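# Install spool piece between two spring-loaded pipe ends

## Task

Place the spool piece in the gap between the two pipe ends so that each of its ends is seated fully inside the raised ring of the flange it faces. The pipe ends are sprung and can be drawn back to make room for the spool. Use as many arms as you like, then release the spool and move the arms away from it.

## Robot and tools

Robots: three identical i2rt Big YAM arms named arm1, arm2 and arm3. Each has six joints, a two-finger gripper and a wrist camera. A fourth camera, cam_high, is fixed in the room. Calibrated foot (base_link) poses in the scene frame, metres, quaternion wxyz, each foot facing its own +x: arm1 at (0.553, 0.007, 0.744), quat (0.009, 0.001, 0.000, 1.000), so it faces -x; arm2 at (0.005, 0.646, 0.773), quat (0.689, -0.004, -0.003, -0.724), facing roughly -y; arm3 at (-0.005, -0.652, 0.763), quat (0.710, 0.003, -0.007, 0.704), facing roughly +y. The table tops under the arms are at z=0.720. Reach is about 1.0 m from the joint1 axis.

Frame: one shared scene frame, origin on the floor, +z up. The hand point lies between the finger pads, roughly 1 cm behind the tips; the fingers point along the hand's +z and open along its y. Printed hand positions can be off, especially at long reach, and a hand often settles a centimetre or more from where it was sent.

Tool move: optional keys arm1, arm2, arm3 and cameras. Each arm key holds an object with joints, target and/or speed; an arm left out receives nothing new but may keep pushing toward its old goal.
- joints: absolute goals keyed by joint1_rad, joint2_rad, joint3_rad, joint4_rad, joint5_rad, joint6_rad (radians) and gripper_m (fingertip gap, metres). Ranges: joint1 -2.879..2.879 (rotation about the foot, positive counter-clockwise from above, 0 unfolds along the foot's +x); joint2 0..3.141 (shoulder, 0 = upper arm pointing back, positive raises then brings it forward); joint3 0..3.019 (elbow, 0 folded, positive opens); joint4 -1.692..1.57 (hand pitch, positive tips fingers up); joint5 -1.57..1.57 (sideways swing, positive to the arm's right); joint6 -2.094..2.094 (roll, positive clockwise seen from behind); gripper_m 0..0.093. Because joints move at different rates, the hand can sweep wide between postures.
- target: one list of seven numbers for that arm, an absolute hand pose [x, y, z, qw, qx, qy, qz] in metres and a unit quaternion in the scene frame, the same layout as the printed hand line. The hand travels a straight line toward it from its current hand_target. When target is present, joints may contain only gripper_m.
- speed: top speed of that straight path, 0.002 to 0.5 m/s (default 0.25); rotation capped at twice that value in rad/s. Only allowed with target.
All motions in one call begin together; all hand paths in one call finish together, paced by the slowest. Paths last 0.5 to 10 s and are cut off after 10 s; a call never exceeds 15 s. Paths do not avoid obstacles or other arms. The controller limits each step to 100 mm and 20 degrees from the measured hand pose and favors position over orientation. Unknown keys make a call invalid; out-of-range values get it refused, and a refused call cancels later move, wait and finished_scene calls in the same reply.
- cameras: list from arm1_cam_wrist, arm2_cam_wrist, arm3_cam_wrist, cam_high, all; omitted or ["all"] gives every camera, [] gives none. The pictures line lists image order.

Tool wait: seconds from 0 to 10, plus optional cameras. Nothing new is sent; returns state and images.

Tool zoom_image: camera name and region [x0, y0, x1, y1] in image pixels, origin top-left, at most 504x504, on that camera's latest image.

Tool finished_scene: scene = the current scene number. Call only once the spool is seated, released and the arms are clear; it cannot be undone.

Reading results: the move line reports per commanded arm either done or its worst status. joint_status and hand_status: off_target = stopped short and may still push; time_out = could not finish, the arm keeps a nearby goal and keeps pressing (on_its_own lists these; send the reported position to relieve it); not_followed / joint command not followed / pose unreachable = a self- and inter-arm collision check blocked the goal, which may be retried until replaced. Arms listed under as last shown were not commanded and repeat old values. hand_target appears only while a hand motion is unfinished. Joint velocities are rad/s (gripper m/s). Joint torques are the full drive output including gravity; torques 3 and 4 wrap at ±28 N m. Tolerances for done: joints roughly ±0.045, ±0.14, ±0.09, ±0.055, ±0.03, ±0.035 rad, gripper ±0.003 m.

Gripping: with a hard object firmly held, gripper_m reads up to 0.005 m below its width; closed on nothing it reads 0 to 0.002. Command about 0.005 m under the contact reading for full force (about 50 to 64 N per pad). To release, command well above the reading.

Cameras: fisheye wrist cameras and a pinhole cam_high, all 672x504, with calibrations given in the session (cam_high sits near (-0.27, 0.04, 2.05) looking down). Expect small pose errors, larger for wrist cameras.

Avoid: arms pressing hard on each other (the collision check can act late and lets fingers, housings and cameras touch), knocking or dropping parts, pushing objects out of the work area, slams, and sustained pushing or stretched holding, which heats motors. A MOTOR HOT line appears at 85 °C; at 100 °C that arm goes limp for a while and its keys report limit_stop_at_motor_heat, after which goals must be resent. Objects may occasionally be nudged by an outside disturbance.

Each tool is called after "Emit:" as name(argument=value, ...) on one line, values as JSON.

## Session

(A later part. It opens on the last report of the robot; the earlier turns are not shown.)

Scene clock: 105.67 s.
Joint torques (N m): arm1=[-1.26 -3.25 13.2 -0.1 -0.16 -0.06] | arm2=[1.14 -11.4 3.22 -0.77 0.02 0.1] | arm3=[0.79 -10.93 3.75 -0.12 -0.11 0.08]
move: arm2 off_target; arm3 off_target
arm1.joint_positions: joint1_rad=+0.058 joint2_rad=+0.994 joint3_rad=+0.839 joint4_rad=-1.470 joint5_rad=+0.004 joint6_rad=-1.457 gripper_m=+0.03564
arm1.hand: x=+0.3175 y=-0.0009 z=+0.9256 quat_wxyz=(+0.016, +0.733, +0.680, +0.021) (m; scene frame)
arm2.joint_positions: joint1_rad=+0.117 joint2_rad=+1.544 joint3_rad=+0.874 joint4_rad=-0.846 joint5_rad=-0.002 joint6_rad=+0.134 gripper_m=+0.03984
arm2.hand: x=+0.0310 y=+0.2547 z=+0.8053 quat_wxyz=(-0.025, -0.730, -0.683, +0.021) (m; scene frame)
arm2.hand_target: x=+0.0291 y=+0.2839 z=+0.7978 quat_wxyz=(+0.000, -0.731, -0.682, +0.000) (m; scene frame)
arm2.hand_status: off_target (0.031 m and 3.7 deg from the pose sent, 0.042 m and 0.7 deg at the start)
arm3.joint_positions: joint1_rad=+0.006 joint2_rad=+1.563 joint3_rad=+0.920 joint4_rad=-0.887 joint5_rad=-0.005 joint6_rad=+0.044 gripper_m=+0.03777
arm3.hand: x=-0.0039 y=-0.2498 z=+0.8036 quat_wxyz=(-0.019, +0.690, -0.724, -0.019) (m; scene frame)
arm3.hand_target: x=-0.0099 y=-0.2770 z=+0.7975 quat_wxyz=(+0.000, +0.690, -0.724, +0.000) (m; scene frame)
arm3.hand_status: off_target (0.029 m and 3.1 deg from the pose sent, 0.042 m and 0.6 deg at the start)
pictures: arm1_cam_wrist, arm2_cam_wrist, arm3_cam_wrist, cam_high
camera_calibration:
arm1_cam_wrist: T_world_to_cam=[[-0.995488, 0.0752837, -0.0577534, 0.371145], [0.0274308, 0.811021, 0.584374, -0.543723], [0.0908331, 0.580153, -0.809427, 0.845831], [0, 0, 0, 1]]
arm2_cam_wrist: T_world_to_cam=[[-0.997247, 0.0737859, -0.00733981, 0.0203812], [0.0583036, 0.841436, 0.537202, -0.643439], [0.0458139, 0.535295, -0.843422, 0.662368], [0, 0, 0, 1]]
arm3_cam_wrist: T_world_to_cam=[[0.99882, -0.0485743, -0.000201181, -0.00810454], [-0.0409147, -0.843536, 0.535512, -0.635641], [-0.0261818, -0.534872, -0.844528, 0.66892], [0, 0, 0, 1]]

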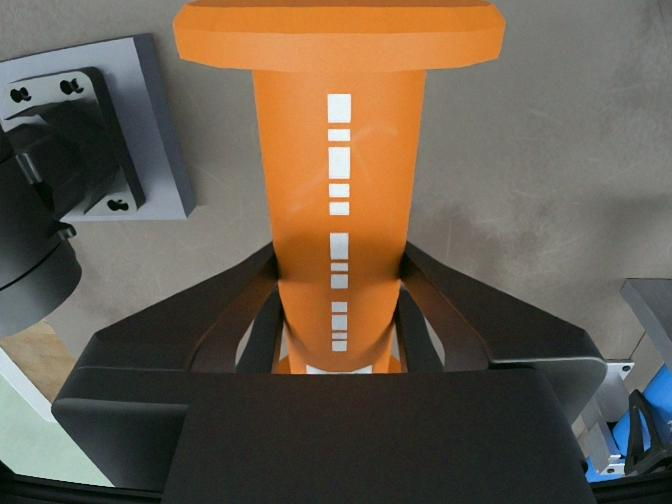

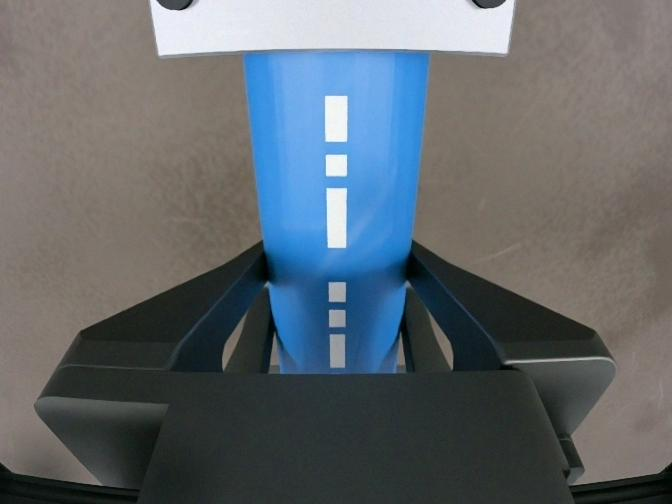

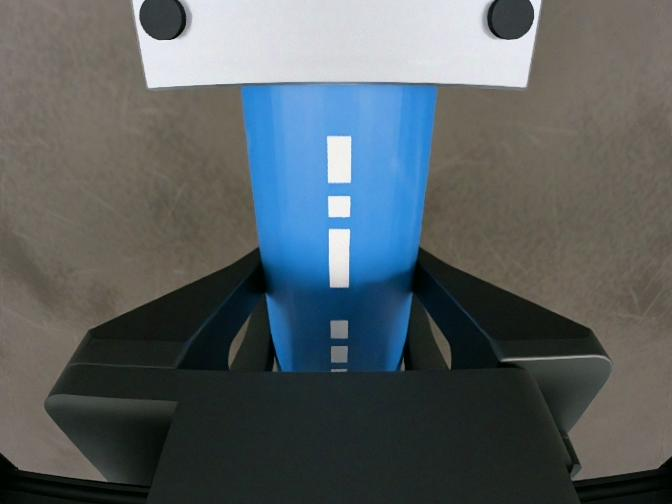

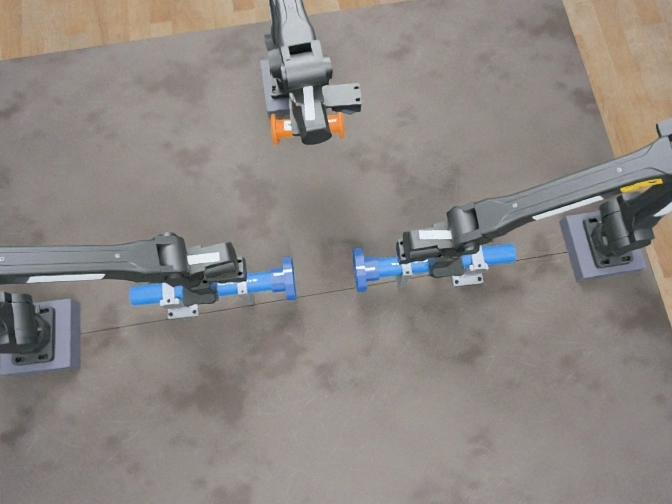

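Emit:
move(arm2={"target":[0.033,0.335,0.800,0,0.731,0.682,0],"speed":0.08}, arm3={"target":[-0.0125,-0.325,0.800,0,0.69,-0.724,0],"speed":0.08})

Emit:
zoom_image(camera="cam_high", region=[220, 90, 420, 310])

Scene clock: 111.80 s.
Joint torques (N m): arm1=[-1.38 -3.31 13.22 -0.1 -0.16 -0.05] | arm2=[2.08 -13.16 0.55 -3.23 -0.03 0.22] | arm3=[1.49 -11.81 0.96 -2.26 -0.14 0.17]
move: arm2 off_target; arm3 off_target
arm1: as last shown
arm2.joint_positions: joint1_rad=+0.125 joint2_rad=+1.471 joint3_rad=+0.785 joint4_rad=-0.759 joint5_rad=+0.001 joint6_rad=+0.140 gripper_m=+0.03984
arm2.hand: x=+0.0328 y=+0.2692 z=+0.8052 quat_wxyz=(-0.052, -0.728, -0.682, +0.044) (m; scene frame)
arm2.hand_target: x=+0.0323 y=+0.3285 z=+0.7967 quat_wxyz=(+0.000, -0.731, -0.682, +0.001) (m; scene frame)
arm2.hand_status: off_target (0.066 m and 7.8 deg from the pose sent, 0.081 m and 3.7 deg at the start)
arm3.joint_positions: joint1_rad=+0.009 joint2_rad=+1.497 joint3_rad=+0.839 joint4_rad=-0.806 joint5_rad=-0.003 joint6_rad=+0.045 gripper_m=+0.03775
arm3.hand: x=-0.0049 y=-0.2624 z=+0.8036 quat_wxyz=(-0.043, +0.690, -0.722, -0.042) (m; scene frame)
arm3.hand_target: x=-0.0109 y=-0.3191 z=+0.7966 quat_wxyz=(-0.001, +0.690, -0.724, +0.001) (m; scene frame)
arm3.hand_status: off_target (0.063 m and 6.9 deg from the pose sent, 0.076 m and 3.1 deg at the start)
pictures: arm1_cam_wrist, arm2_cam_wrist, arm3_cam_wrist, cam_high
camera_calibration:
arm1_cam_wrist: T_world_to_cam=[[-0.995488, 0.0752837, -0.0577534, 0.371145], [0.0274308, 0.811021, 0.584374, -0.543723], [0.0908331, 0.580153, -0.809427, 0.845831], [0, 0, 0, 1]]
arm2_cam_wrist: T_world_to_cam=[[-0.997403, 0.0703805, -0.0153038, 0.0283935], [0.0546131, 0.87754, 0.476383, -0.616249], [0.0469578, 0.47431, -0.879105, 0.699509], [0, 0, 0, 1]]
arm3_cam_wrist: T_world_to_cam=[[0.998942, -0.0459714, -0.00133286, -0.00606367], [-0.0397258, -0.877104, 0.478655, -0.609366], [-0.0231735, -0.478095, -0.878002, 0.703956], [0, 0, 0, 1]]

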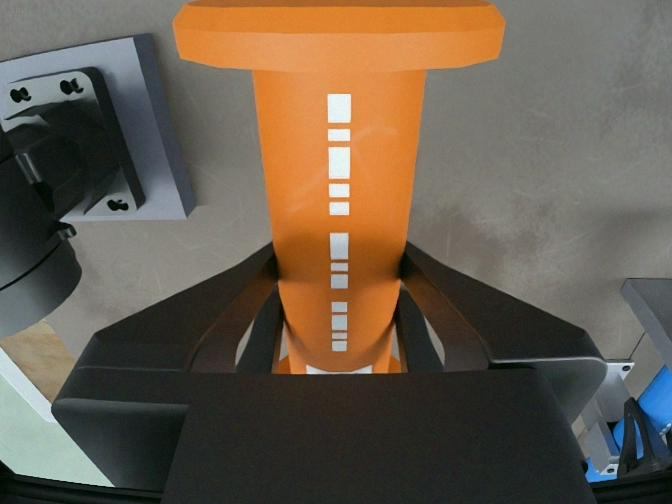

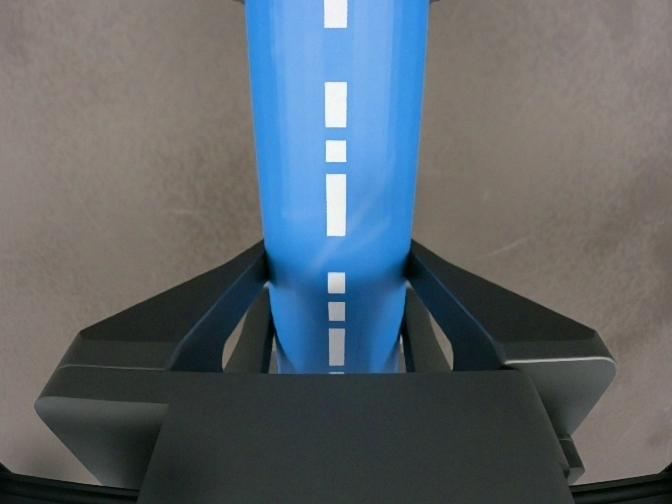

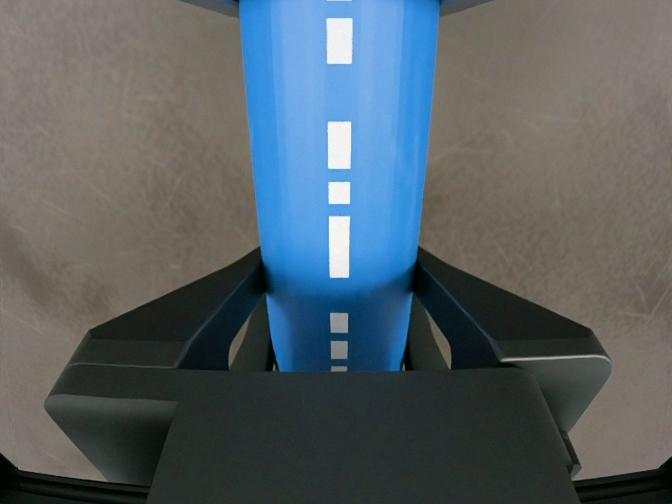

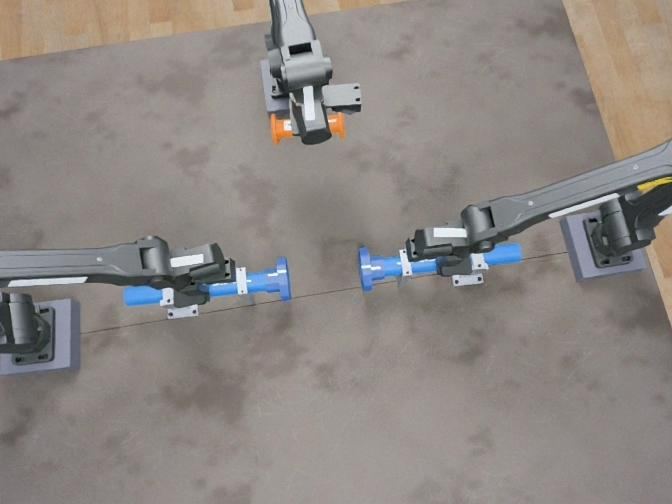

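Scaled by 2.291 from the camera's 672x504 image, which has a finer 960x720 frame.

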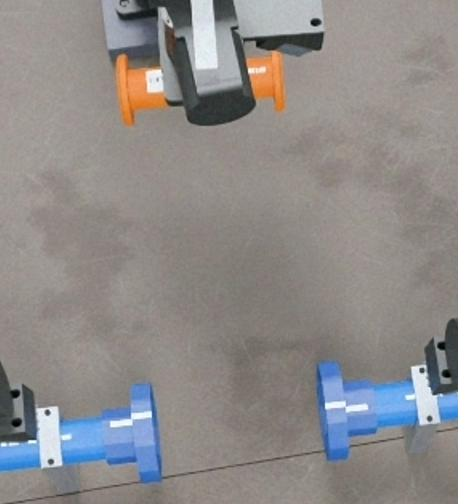

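Emit:
move(arm1={"target":[0.025,0.015,0.98,0,0.731,0.682,0]}, arm2={"target":[0.035,0.368,0.800,0,0.731,0.682,0],"speed":0.08}, arm3={"target":[-0.015,-0.362,0.800,0,0.69,-0.724,0],"speed":0.08})

Emit:
zoom_image(camera="cam_high", region=[220, 120, 440, 340])

Scene clock: 126.80 s.
Joint torques (N m): arm1=[-1.2 -14.04 13.2 -0.1 -0.16 -0.06] | arm2=[2.55 -14.27 -1.51 -4.53 -0.21 0.29] | arm3=[0.91 -13.74 -1.05 -3.67 -0.2 0.14]
Heat: arm1: hottest joint3_rad 36 °C; arm2: hottest joint3_rad 36 °C; arm3: hottest joint3_rad 34 °C.
move: arm1 off_target; arm2 off_target; arm3 off_target
arm1.joint_positions: joint1_rad=+0.013 joint2_rad=+1.729 joint3_rad=+1.617 joint4_rad=-1.523 joint5_rad=+0.004 joint6_rad=-1.502 gripper_m=+0.03564
arm1.hand: x=+0.0410 y=+0.0115 z=+0.9514 quat_wxyz=(+0.020, +0.733, +0.680, +0.023) (m; scene frame)
arm1.hand_target: x=+0.0267 y=+0.0149 z=+0.9800 quat_wxyz=(-0.001, +0.731, +0.682, +0.000) (m; scene frame)
arm1.hand_status: off_target (0.033 m and 3.5 deg from the pose sent, 0.298 m and 3.0 deg at the start)
arm2.joint_positions: joint1_rad=+0.131 joint2_rad=+1.430 joint3_rad=+0.735 joint4_rad=-0.708 joint5_rad=+0.006 joint6_rad=+0.145 gripper_m=+0.03984
arm2.hand: x=+0.0334 y=+0.2768 z=+0.8050 quat_wxyz=(-0.067, -0.727, -0.681, +0.059) (m; scene frame)
arm2.hand_target: x=+0.0334 y=+0.3553 z=+0.7929 quat_wxyz=(+0.000, -0.731, -0.682, +0.002) (m; scene frame)
arm2.hand_status: off_target (0.091 m and 10.2 deg from the pose sent, 0.099 m and 7.8 deg at the start)
arm3.joint_positions: joint1_rad=+0.012 joint2_rad=+1.454 joint3_rad=+0.781 joint4_rad=-0.752 joint5_rad=+0.001 joint6_rad=+0.048 gripper_m=+0.03771
arm3.hand: x=-0.0053 y=-0.2727 z=+0.8014 quat_wxyz=(-0.058, +0.689, -0.721, -0.055) (m; scene frame)
arm3.hand_target: x=-0.0121 y=-0.3496 z=+0.7920 quat_wxyz=(-0.001, +0.690, -0.724, +0.001) (m; scene frame)
arm3.hand_status: off_target (0.090 m and 9.2 deg from the pose sent, 0.100 m and 6.9 deg at the start)
pictures: arm1_cam_wrist, arm2_cam_wrist, arm3_cam_wrist, cam_high
camera_calibration:
arm1_cam_wrist: T_world_to_cam=[[-0.994841, 0.0759527, -0.0672552, 0.105444], [0.0226433, 0.812456, 0.582583, -0.559448], [0.0988906, 0.578054, -0.809984, 0.884886], [0, 0, 0, 1]]
arm2_cam_wrist: T_world_to_cam=[[-0.997403, 0.069967, -0.0171058, 0.0300478], [0.0554035, 0.897009, 0.438527, -0.597858], [0.0460264, 0.436441, -0.898555, 0.721918], [0, 0, 0, 1]]
arm3_cam_wrist: T_world_to_cam=[[0.998932, -0.0461999, 0.000259156, -0.00753379], [-0.0415183, -0.895218, 0.443691, -0.594364], [-0.0202665, -0.443228, -0.89618, 0.72118], [0, 0, 0, 1]]

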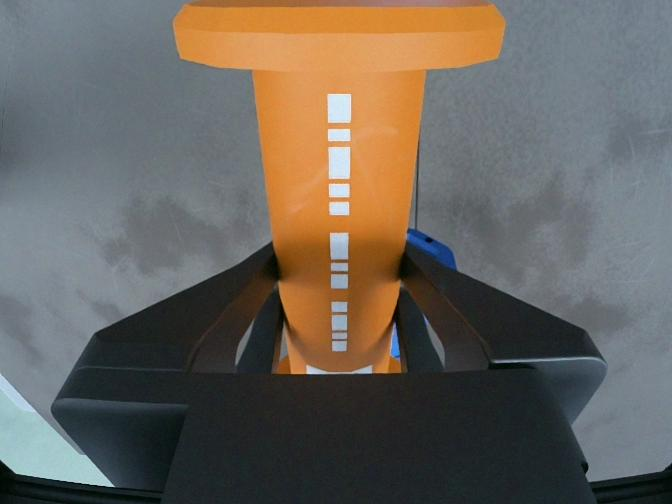

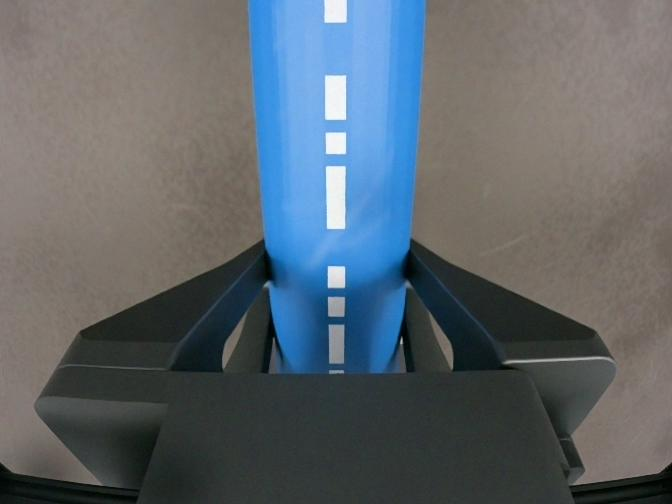

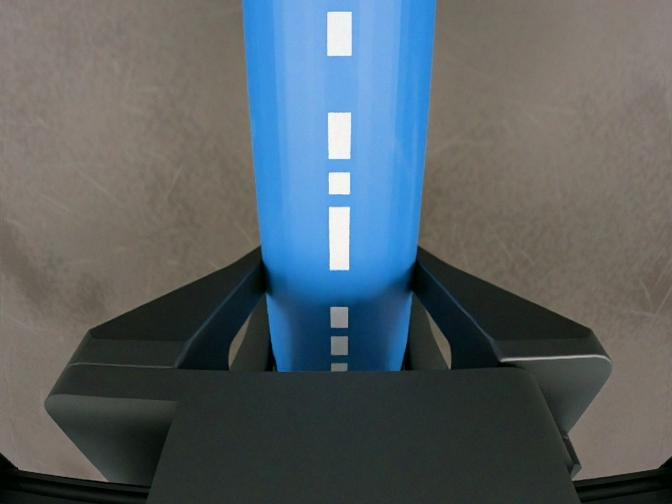

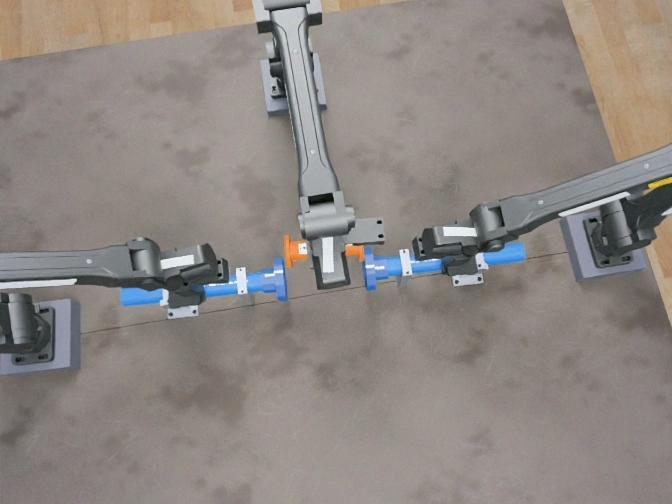

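Scaled by 2.291 from the camera's 672x504 image, which has a finer 960x720 frame.

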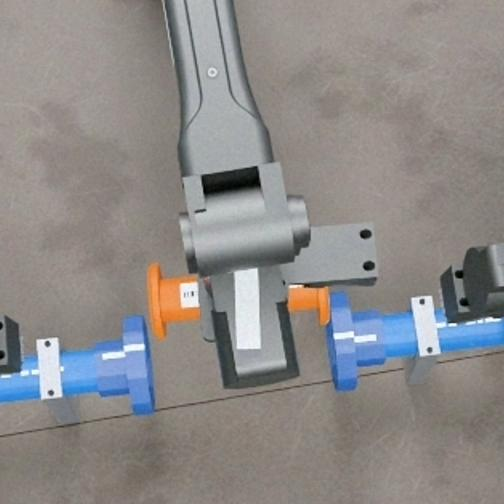

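Emit:
move(arm1={"target":[0.012,0.0155,0.92,0,0.731,0.682,0],"speed":0.15}, cameras=["cam_high"])

Emit:
zoom_image(camera="cam_high", region=[260, 200, 400, 340])

Scene clock: 141.13 s.
Joint torques (N m): arm1=[-1.26 -15.5 9.44 0.8 -0.16 -0.06] | arm2=[2.55 -14.21 -1.51 -4.53 -0.2 0.28] | arm3=[0.62 -13.63 -1.21 -3.69 -0.22 0.2]
move: arm1 off_target
arm1.joint_positions: joint1_rad=+0.013 joint2_rad=+1.797 joint3_rad=+1.582 joint4_rad=-1.406 joint5_rad=+0.004 joint6_rad=-1.503 gripper_m=+0.03564
arm1.hand: x=+0.0199 y=+0.0116 z=+0.9030 quat_wxyz=(+0.015, +0.733, +0.680, +0.019) (m; scene frame)
arm1.hand_target: x=+0.0124 y=+0.0154 z=+0.9200 quat_wxyz=(+0.000, +0.731, +0.682, +0.000) (m; scene frame)
arm1.hand_status: off_target (0.019 m and 2.8 deg from the pose sent, 0.043 m and 3.5 deg at the start)
arm2, arm3: as last shown
arm2.hand: x=+0.0334 y=+0.2767 z=+0.8051 quat_wxyz=(-0.067, -0.727, -0.681, +0.059) (m; scene frame)
pictures: cam_high

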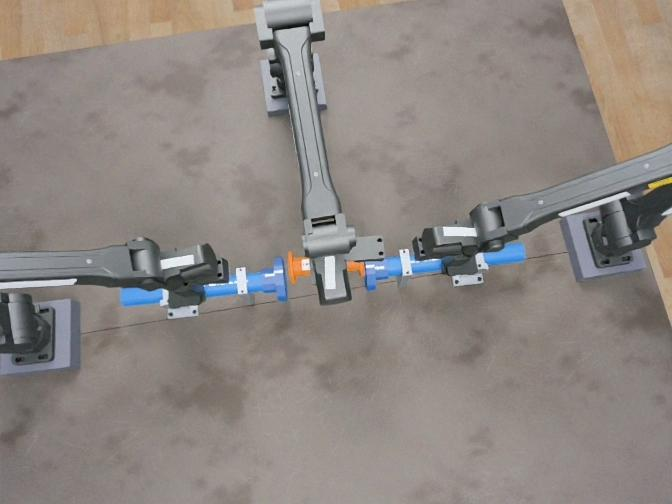

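Scaled by 3.600 from the camera's 672x504 image, which has a finer 960x720 frame.

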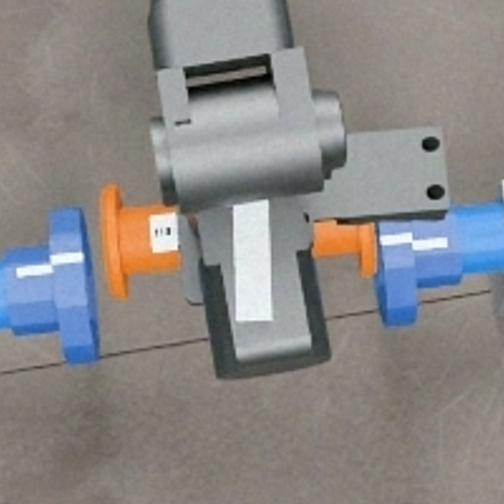

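Emit:
move(arm1={"target":[0.016,0.0157,0.872,0,0.7193,0.6947,0],"speed":0.1}, cameras=["cam_high","arm1_cam_wrist"])

Emit:
zoom_image(camera="cam_high", region=[260, 200, 400, 340])

Scene clock: 151.03 s.
Joint torques (N m): arm1=[-1.26 -14.68 8.9 0.8 -0.16 -0.05] | arm2=[2.55 -14.21 -1.48 -4.52 -0.2 0.29] | arm3=[1.55 -13.45 -1.14 -3.9 -0.26 0.11]
move: arm1 off_target
arm1.joint_positions: joint1_rad=+0.012 joint2_rad=+1.807 joint3_rad=+1.484 joint4_rad=-1.285 joint5_rad=+0.004 joint6_rad=-1.537 gripper_m=+0.03564
arm1.hand: x=+0.0237 y=+0.0118 z=+0.8617 quat_wxyz=(+0.011, +0.721, +0.693, +0.013) (m; scene frame)
arm1.hand_target: x=+0.0163 y=+0.0157 z=+0.8720 quat_wxyz=(+0.000, +0.719, +0.695, +0.000) (m; scene frame)
arm1.hand_status: off_target (0.013 m and 2.0 deg from the pose sent, 0.032 m and 3.6 deg at the start)
arm2, arm3: as last shown
pictures: arm1_cam_wrist, cam_high
camera_calibration:
arm1_cam_wrist: T_world_to_cam=[[-0.998342, 0.0409456, -0.040446, 0.0596327], [0.00984705, 0.813911, 0.580906, -0.505246], [0.056705, 0.579544, -0.812965, 0.817307], [0, 0, 0, 1]]

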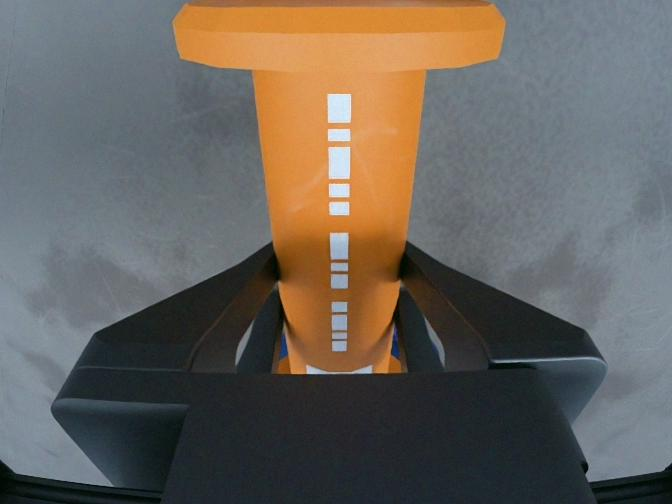

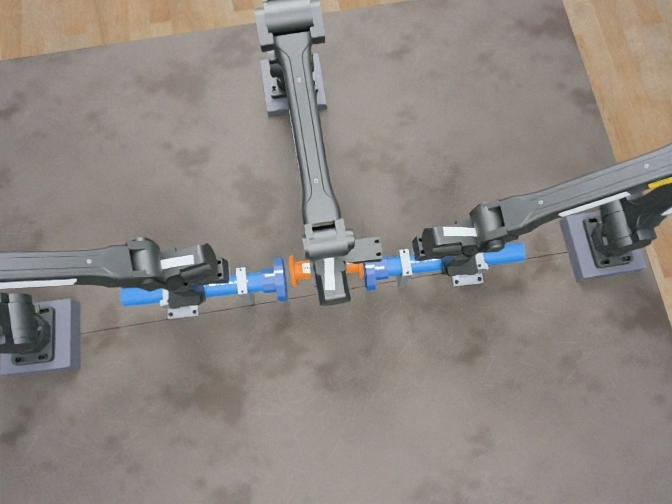

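Scaled by 3.600 from the camera's 672x504 image, which has a finer 960x720 frame.

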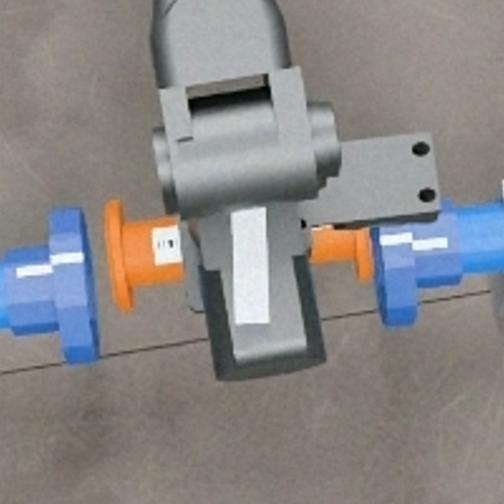

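Emit:
move(arm1={"target":[0.0145,0.0157,0.824,0,0.7193,0.6947,0],"speed":0.08}, cameras=["cam_high","arm1_cam_wrist","arm2_cam_wrist"])

Emit:
zoom_image(camera="cam_high", region=[260, 200, 400, 340])

Emit:
zoom_image(camera="arm1_cam_wrist", region=[160, 200, 520, 400])

Scene clock: 162.73 s.
Joint torques (N m): arm1=[-1.32 -15.03 8.55 0.77 -0.16 -0.05] | arm2=[2.61 -14.21 -1.51 -4.53 -0.2 0.29] | arm3=[0.73 -13.74 -1.33 -3.45 -0.22 0.17]
move: arm1 off_target
arm1.joint_positions: joint1_rad=+0.012 joint2_rad=+1.855 joint3_rad=+1.417 joint4_rad=-1.171 joint5_rad=+0.004 joint6_rad=-1.538 gripper_m=+0.03564
arm1.hand: x=+0.0233 y=+0.0117 z=+0.8131 quat_wxyz=(+0.011, +0.721, +0.693, +0.014) (m; scene frame)
arm1.hand_target: x=+0.0146 y=+0.0157 z=+0.8242 quat_wxyz=(+0.000, +0.719, +0.695, +0.000) (m; scene frame)
arm1.hand_status: off_target (0.015 m and 2.1 deg from the pose sent, 0.039 m and 2.0 deg at the start)
arm2, arm3: as last shown
pictures: arm1_cam_wrist, arm2_cam_wrist, cam_high
camera_calibration:
arm1_cam_wrist: T_world_to_cam=[[-0.998311, 0.0405634, -0.0415904, 0.0581568], [0.00887075, 0.813927, 0.580899, -0.476962], [0.0574148, 0.579549, -0.812912, 0.777782], [0, 0, 0, 1]]
arm2_cam_wrist: T_world_to_cam=[[-0.997402, 0.0699594, -0.0171631, 0.0301102], [0.0553891, 0.897175, 0.438188, -0.597556], [0.0460537, 0.436099, -0.89872, 0.722199], [0, 0, 0, 1]]

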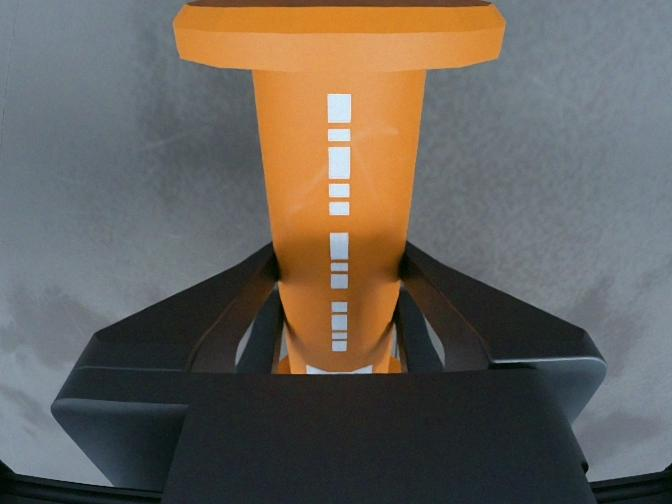

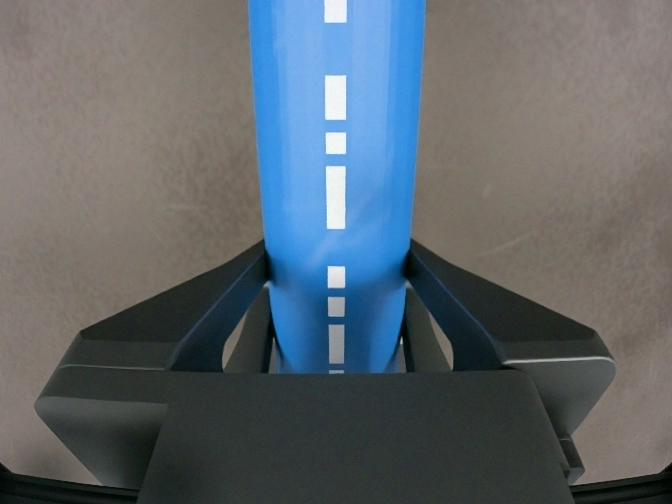

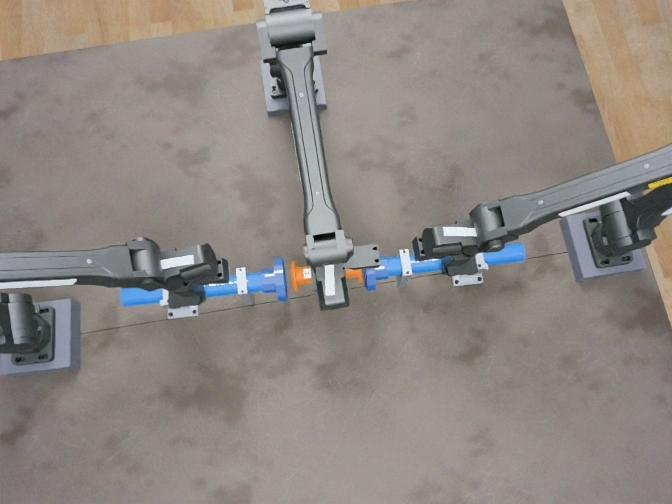

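Scaled by 3.600 from the camera's 672x504 image, which has a finer 960x720 frame.

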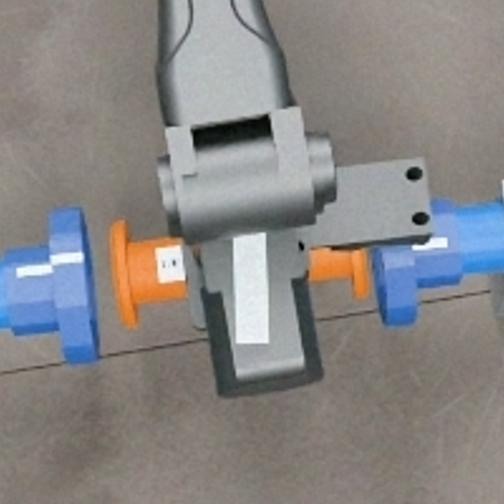

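Scaled by 1.400 from the camera's 672x504 image, which has a finer 960x720 frame.

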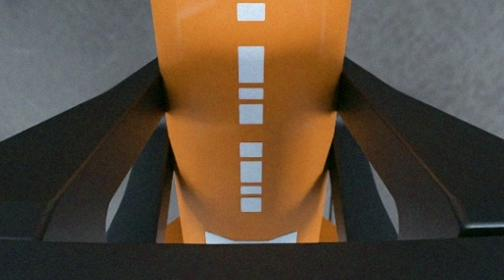

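Emit:
move(arm1={"target":[0.0105,0.0167,0.8265,0,0.7193,0.6947,0],"speed":0.08}, cameras=["cam_high"])

Emit:
zoom_image(camera="cam_high", region=[270, 220, 390, 320])

Scene clock: 174.90 s.
Joint torques (N m): arm1=[-1.32 -14.62 9.8 0.35 -0.16 -0.06] | arm2=[2.49 -14.21 -1.5 -4.52 -0.2 0.29] | arm3=[0.73 -13.51 -1.31 -3.41 -0.22 0.2]
move: arm1 off_target
arm1.joint_positions: joint1_rad=+0.010 joint2_rad=+1.855 joint3_rad=+1.417 joint4_rad=-1.171 joint5_rad=+0.004 joint6_rad=-1.539 gripper_m=+0.03564
arm1.hand: x=+0.0233 y=+0.0128 z=+0.8131 quat_wxyz=(+0.011, +0.721, +0.693, +0.014) (m; scene frame)
arm1.hand_target: x=+0.0109 y=+0.0168 z=+0.8268 quat_wxyz=(+0.000, +0.719, +0.695, +0.000) (m; scene frame)
arm1.hand_status: off_target (0.019 m and 2.1 deg from the pose sent, 0.019 m and 2.1 deg at the start)
arm2, arm3: as last shown
pictures: cam_high

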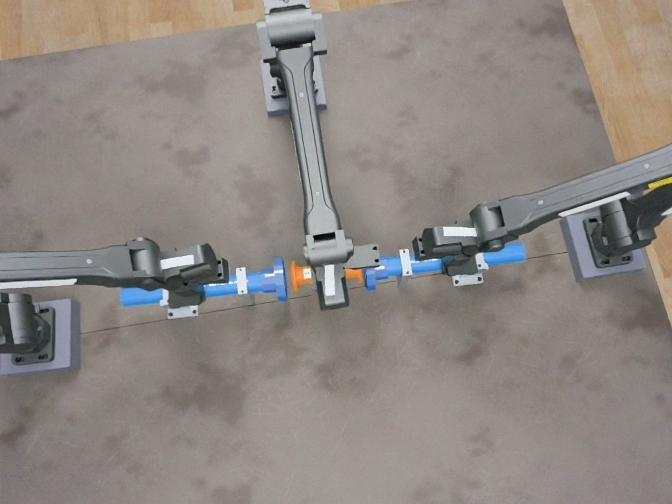

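Scaled by 4.200 from the camera's 672x504 image, which has a finer 960x720 frame.

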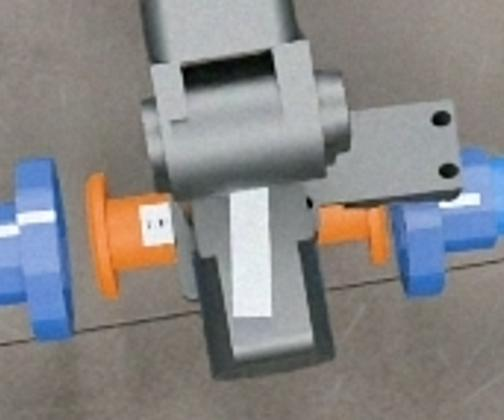

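Emit:
move(arm1={"target":[0.004,0.0167,0.827,0,0.7193,0.6947,0],"speed":0.08}, cameras=["cam_high"])

Emit:
zoom_image(camera="cam_high", region=[270, 220, 390, 320])

Scene clock: 178.73 s.
Joint torques (N m): arm1=[-1.26 -14.86 11.37 -0.02 -0.16 -0.05] | arm2=[2.49 -14.21 -1.5 -4.53 -0.21 0.29] | arm3=[1.85 -13.68 -1.31 -3.49 -0.21 0.16]
move: arm1 off_target
arm1.joint_positions: joint1_rad=+0.010 joint2_rad=+1.870 joint3_rad=+1.417 joint4_rad=-1.171 joint5_rad=+0.004 joint6_rad=-1.540 gripper_m=+0.03564
arm1.hand: x=+0.0243 y=+0.0127 z=+0.8056 quat_wxyz=(+0.016, +0.721, +0.693, +0.019) (m; scene frame)
arm1.hand_target: x=+0.0051 y=+0.0168 z=+0.8274 quat_wxyz=(-0.001, +0.719, +0.695, +0.000) (m; scene frame)
arm1.hand_status: off_target (0.030 m and 2.9 deg from the pose sent, 0.024 m and 2.1 deg at the start)
arm2, arm3: as last shown
pictures: cam_high

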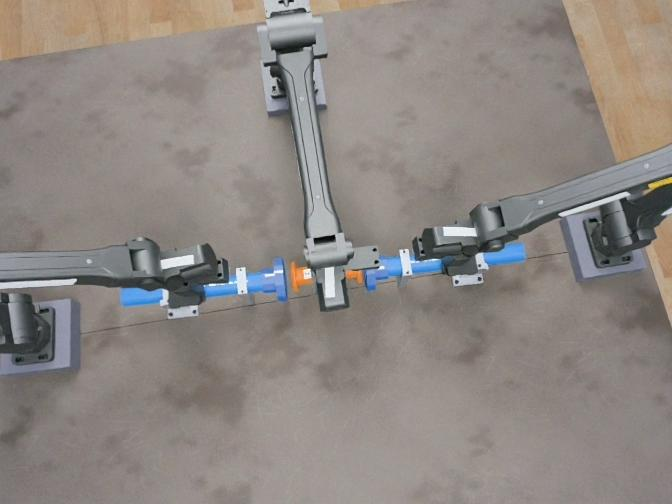

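Scaled by 4.200 from the camera's 672x504 image, which has a finer 960x720 frame.

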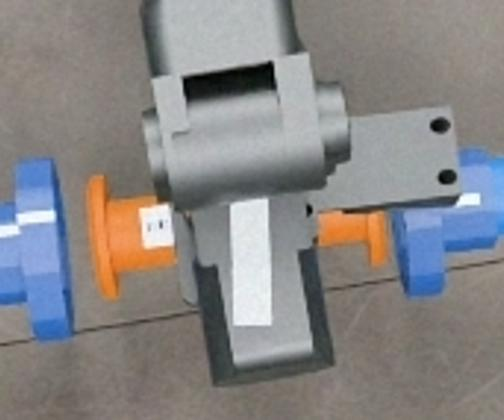

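Emit:
move(arm1={"target":[0.004,0.0167,0.868,0,0.7193,0.6947,0],"speed":0.1}, cameras=[])

Emit:
move(arm1={"target":[0.0095,0.0167,0.827,0,0.7193,0.6947,0],"speed":0.08}, cameras=["cam_high"])

Emit:
zoom_image(camera="cam_high", region=[270, 220, 390, 320])

Scene clock: 186.37 s.
Joint torques (N m): arm1=[-1.2 -16.44 12.08 -0.17 -0.14 -0.06] | arm2=[2.61 -14.21 -1.51 -4.52 -0.21 0.28] | arm3=[0.97 -13.57 -1.2 -3.66 -0.23 0.16]
move: arm1 off_target
arm1.joint_positions: joint1_rad=+0.010 joint2_rad=+1.856 joint3_rad=+1.469 joint4_rad=-1.264 joint5_rad=+0.004 joint6_rad=-1.540 gripper_m=+0.03564
arm1.hand: x=+0.0258 y=+0.0127 z=+0.8312 quat_wxyz=(+0.026, +0.720, +0.692, +0.029) (m; scene frame)
arm1.hand_target: x=+0.0061 y=+0.0168 z=+0.8682 quat_wxyz=(-0.001, +0.719, +0.695, +0.000) (m; scene frame)
arm1.hand_status: off_target (0.043 m and 4.5 deg from the pose sent, 0.066 m and 2.9 deg at the start)
arm2, arm3: as last shown
pictures: none

Scene clock: 187.53 s.
Joint torques (N m): arm1=[-1.32 -14.86 8.51 0.77 -0.16 -0.05] | arm2=[2.49 -14.21 -1.51 -4.53 -0.21 0.29] | arm3=[1.49 -13.63 -1.18 -3.69 -0.22 0.23]
move: arm1 off_target
arm1.joint_positions: joint1_rad=+0.010 joint2_rad=+1.861 joint3_rad=+1.440 joint4_rad=-1.184 joint5_rad=+0.004 joint6_rad=-1.540 gripper_m=+0.03564
arm1.hand: x=+0.0175 y=+0.0128 z=+0.8183 quat_wxyz=(+0.010, +0.721, +0.693, +0.012) (m; scene frame)
arm1.hand_target: x=+0.0097 y=+0.0168 z=+0.8271 quat_wxyz=(+0.000, +0.719, +0.695, +0.000) (m; scene frame)
arm1.hand_status: off_target (0.013 m and 1.8 deg from the pose sent, 0.017 m and 4.5 deg at the start)
arm2, arm3: as last shown
pictures: cam_high

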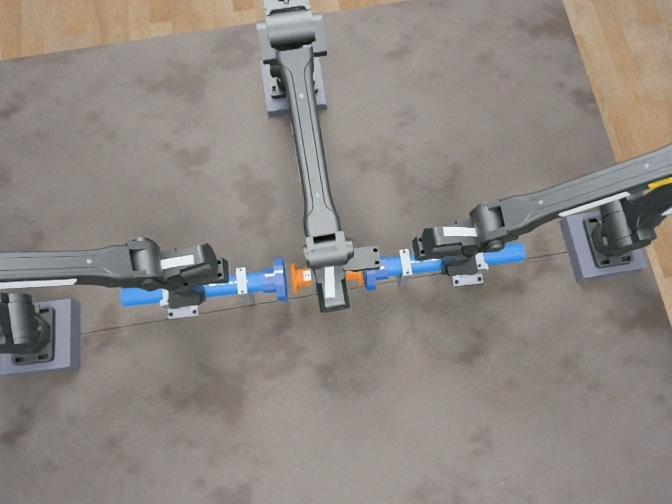

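Scaled by 4.200 from the camera's 672x504 image, which has a finer 960x720 frame.

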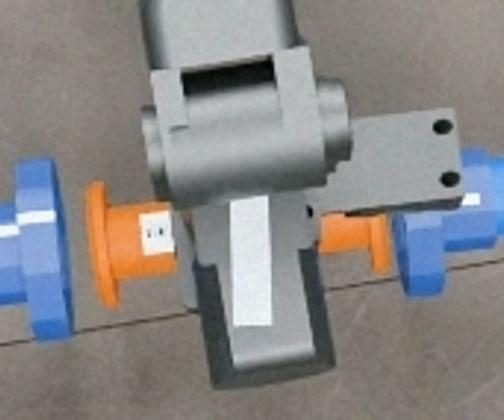

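Emit:
move(arm2={"target":[0.031,0.305,0.798,0,0.731,0.682,0],"speed":0.04}, arm3={"target":[-0.0115,-0.298,0.798,0,0.69,-0.724,0],"speed":0.04})

Emit:
zoom_image(camera="cam_high", region=[270, 220, 390, 320])

Scene clock: 196.20 s.
Joint torques (N m): arm1=[-0.91 -14.97 8.51 0.8 -0.16 -0.04] | arm2=[0.97 -9.52 4.98 -3.41 -0.43 0.11] | arm3=[0.26 -9.29 5.48 -2.76 -0.24 0.12]
move: arm2 off_target; arm3 off_target
arm1.joint_positions: joint1_rad=+0.005 joint2_rad=+1.861 joint3_rad=+1.440 joint4_rad=-1.184 joint5_rad=+0.003 joint6_rad=-1.541 gripper_m=+0.03564
arm1.hand: x=+0.0176 y=+0.0156 z=+0.8183 quat_wxyz=(+0.010, +0.722, +0.691, +0.012) (m; scene frame)
arm2.joint_positions: joint1_rad=+0.128 joint2_rad=+1.483 joint3_rad=+0.802 joint4_rad=-0.760 joint5_rad=+0.008 joint6_rad=+0.142 gripper_m=+0.03984
arm2.hand: x=+0.0333 y=+0.2625 z=+0.8066 quat_wxyz=(-0.051, -0.728, -0.682, +0.048) (m; scene frame)
arm2.hand_target: x=+0.0312 y=+0.3025 z=+0.7985 quat_wxyz=(-0.001, -0.731, -0.682, +0.001) (m; scene frame)
arm2.hand_status: off_target (0.043 m and 8.0 deg from the pose sent, 0.029 m and 10.2 deg at the start)
arm3.joint_positions: joint1_rad=+0.012 joint2_rad=+1.506 joint3_rad=+0.849 joint4_rad=-0.800 joint5_rad=+0.001 joint6_rad=+0.048 gripper_m=+0.03771
arm3.hand: x=-0.0053 y=-0.2568 z=+0.8038 quat_wxyz=(-0.047, +0.689, -0.722, -0.044) (m; scene frame)
arm3.hand_target: x=-0.0106 y=-0.2956 z=+0.7980 quat_wxyz=(-0.001, +0.690, -0.724, +0.000) (m; scene frame)
arm3.hand_status: off_target (0.042 m and 7.3 deg from the pose sent, 0.026 m and 9.2 deg at the start)
pictures: arm1_cam_wrist, arm2_cam_wrist, arm3_cam_wrist, cam_high
camera_calibration:
arm1_cam_wrist: T_world_to_cam=[[-0.998311, 0.0447519, -0.0370482, 0.0487516], [0.014954, 0.814141, 0.580475, -0.482803], [0.0561398, 0.57894, -0.813435, 0.780516], [0, 0, 0, 1]]
arm2_cam_wrist: T_world_to_cam=[[-0.997468, 0.0705713, -0.00877338, 0.0240823], [0.0580948, 0.879779, 0.47182, -0.608124], [0.0410156, 0.470116, -0.881651, 0.707249], [0, 0, 0, 1]]
arm3_cam_wrist: T_world_to_cam=[[0.998922, -0.0463769, 0.00181437, -0.00804376], [-0.041738, -0.880534, 0.472141, -0.600292], [-0.0202988, -0.471708, -0.881521, 0.711284], [0, 0, 0, 1]]

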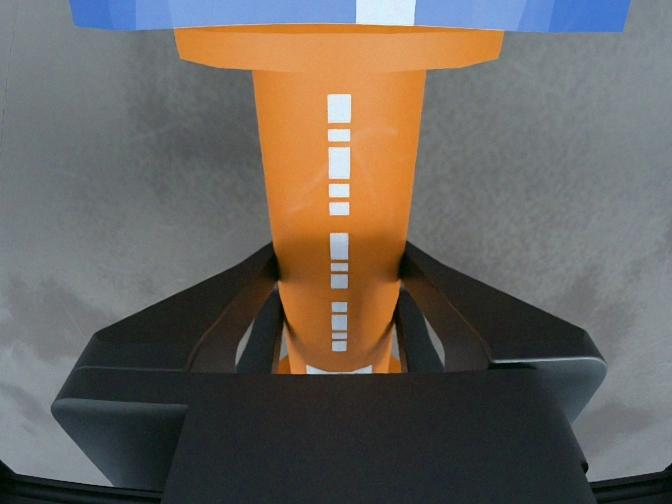

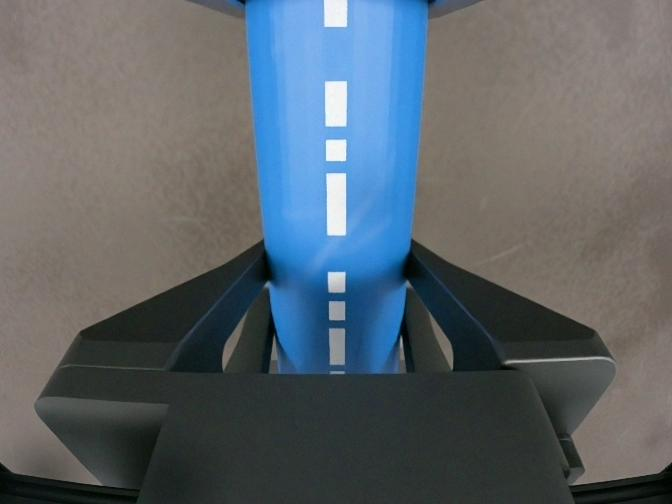

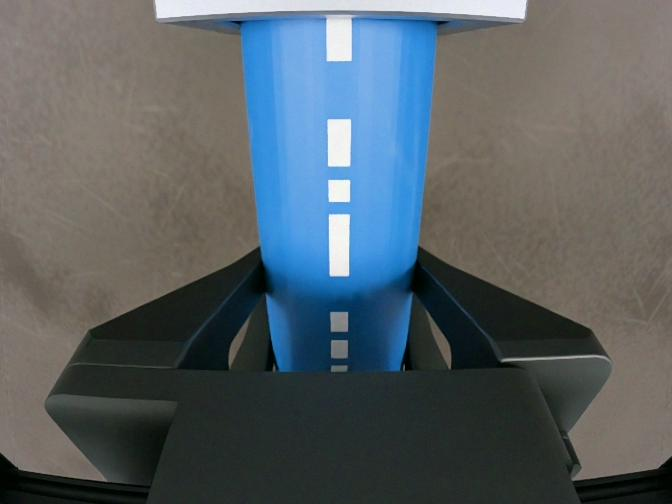

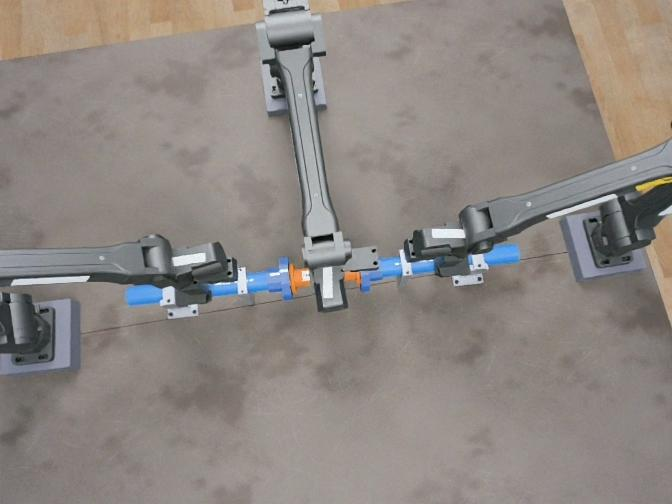

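Scaled by 4.200 from the camera's 672x504 image, which has a finer 960x720 frame.

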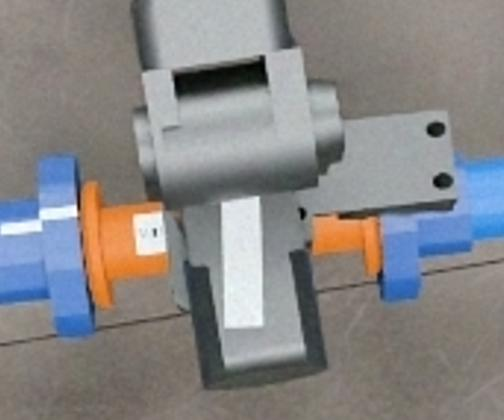

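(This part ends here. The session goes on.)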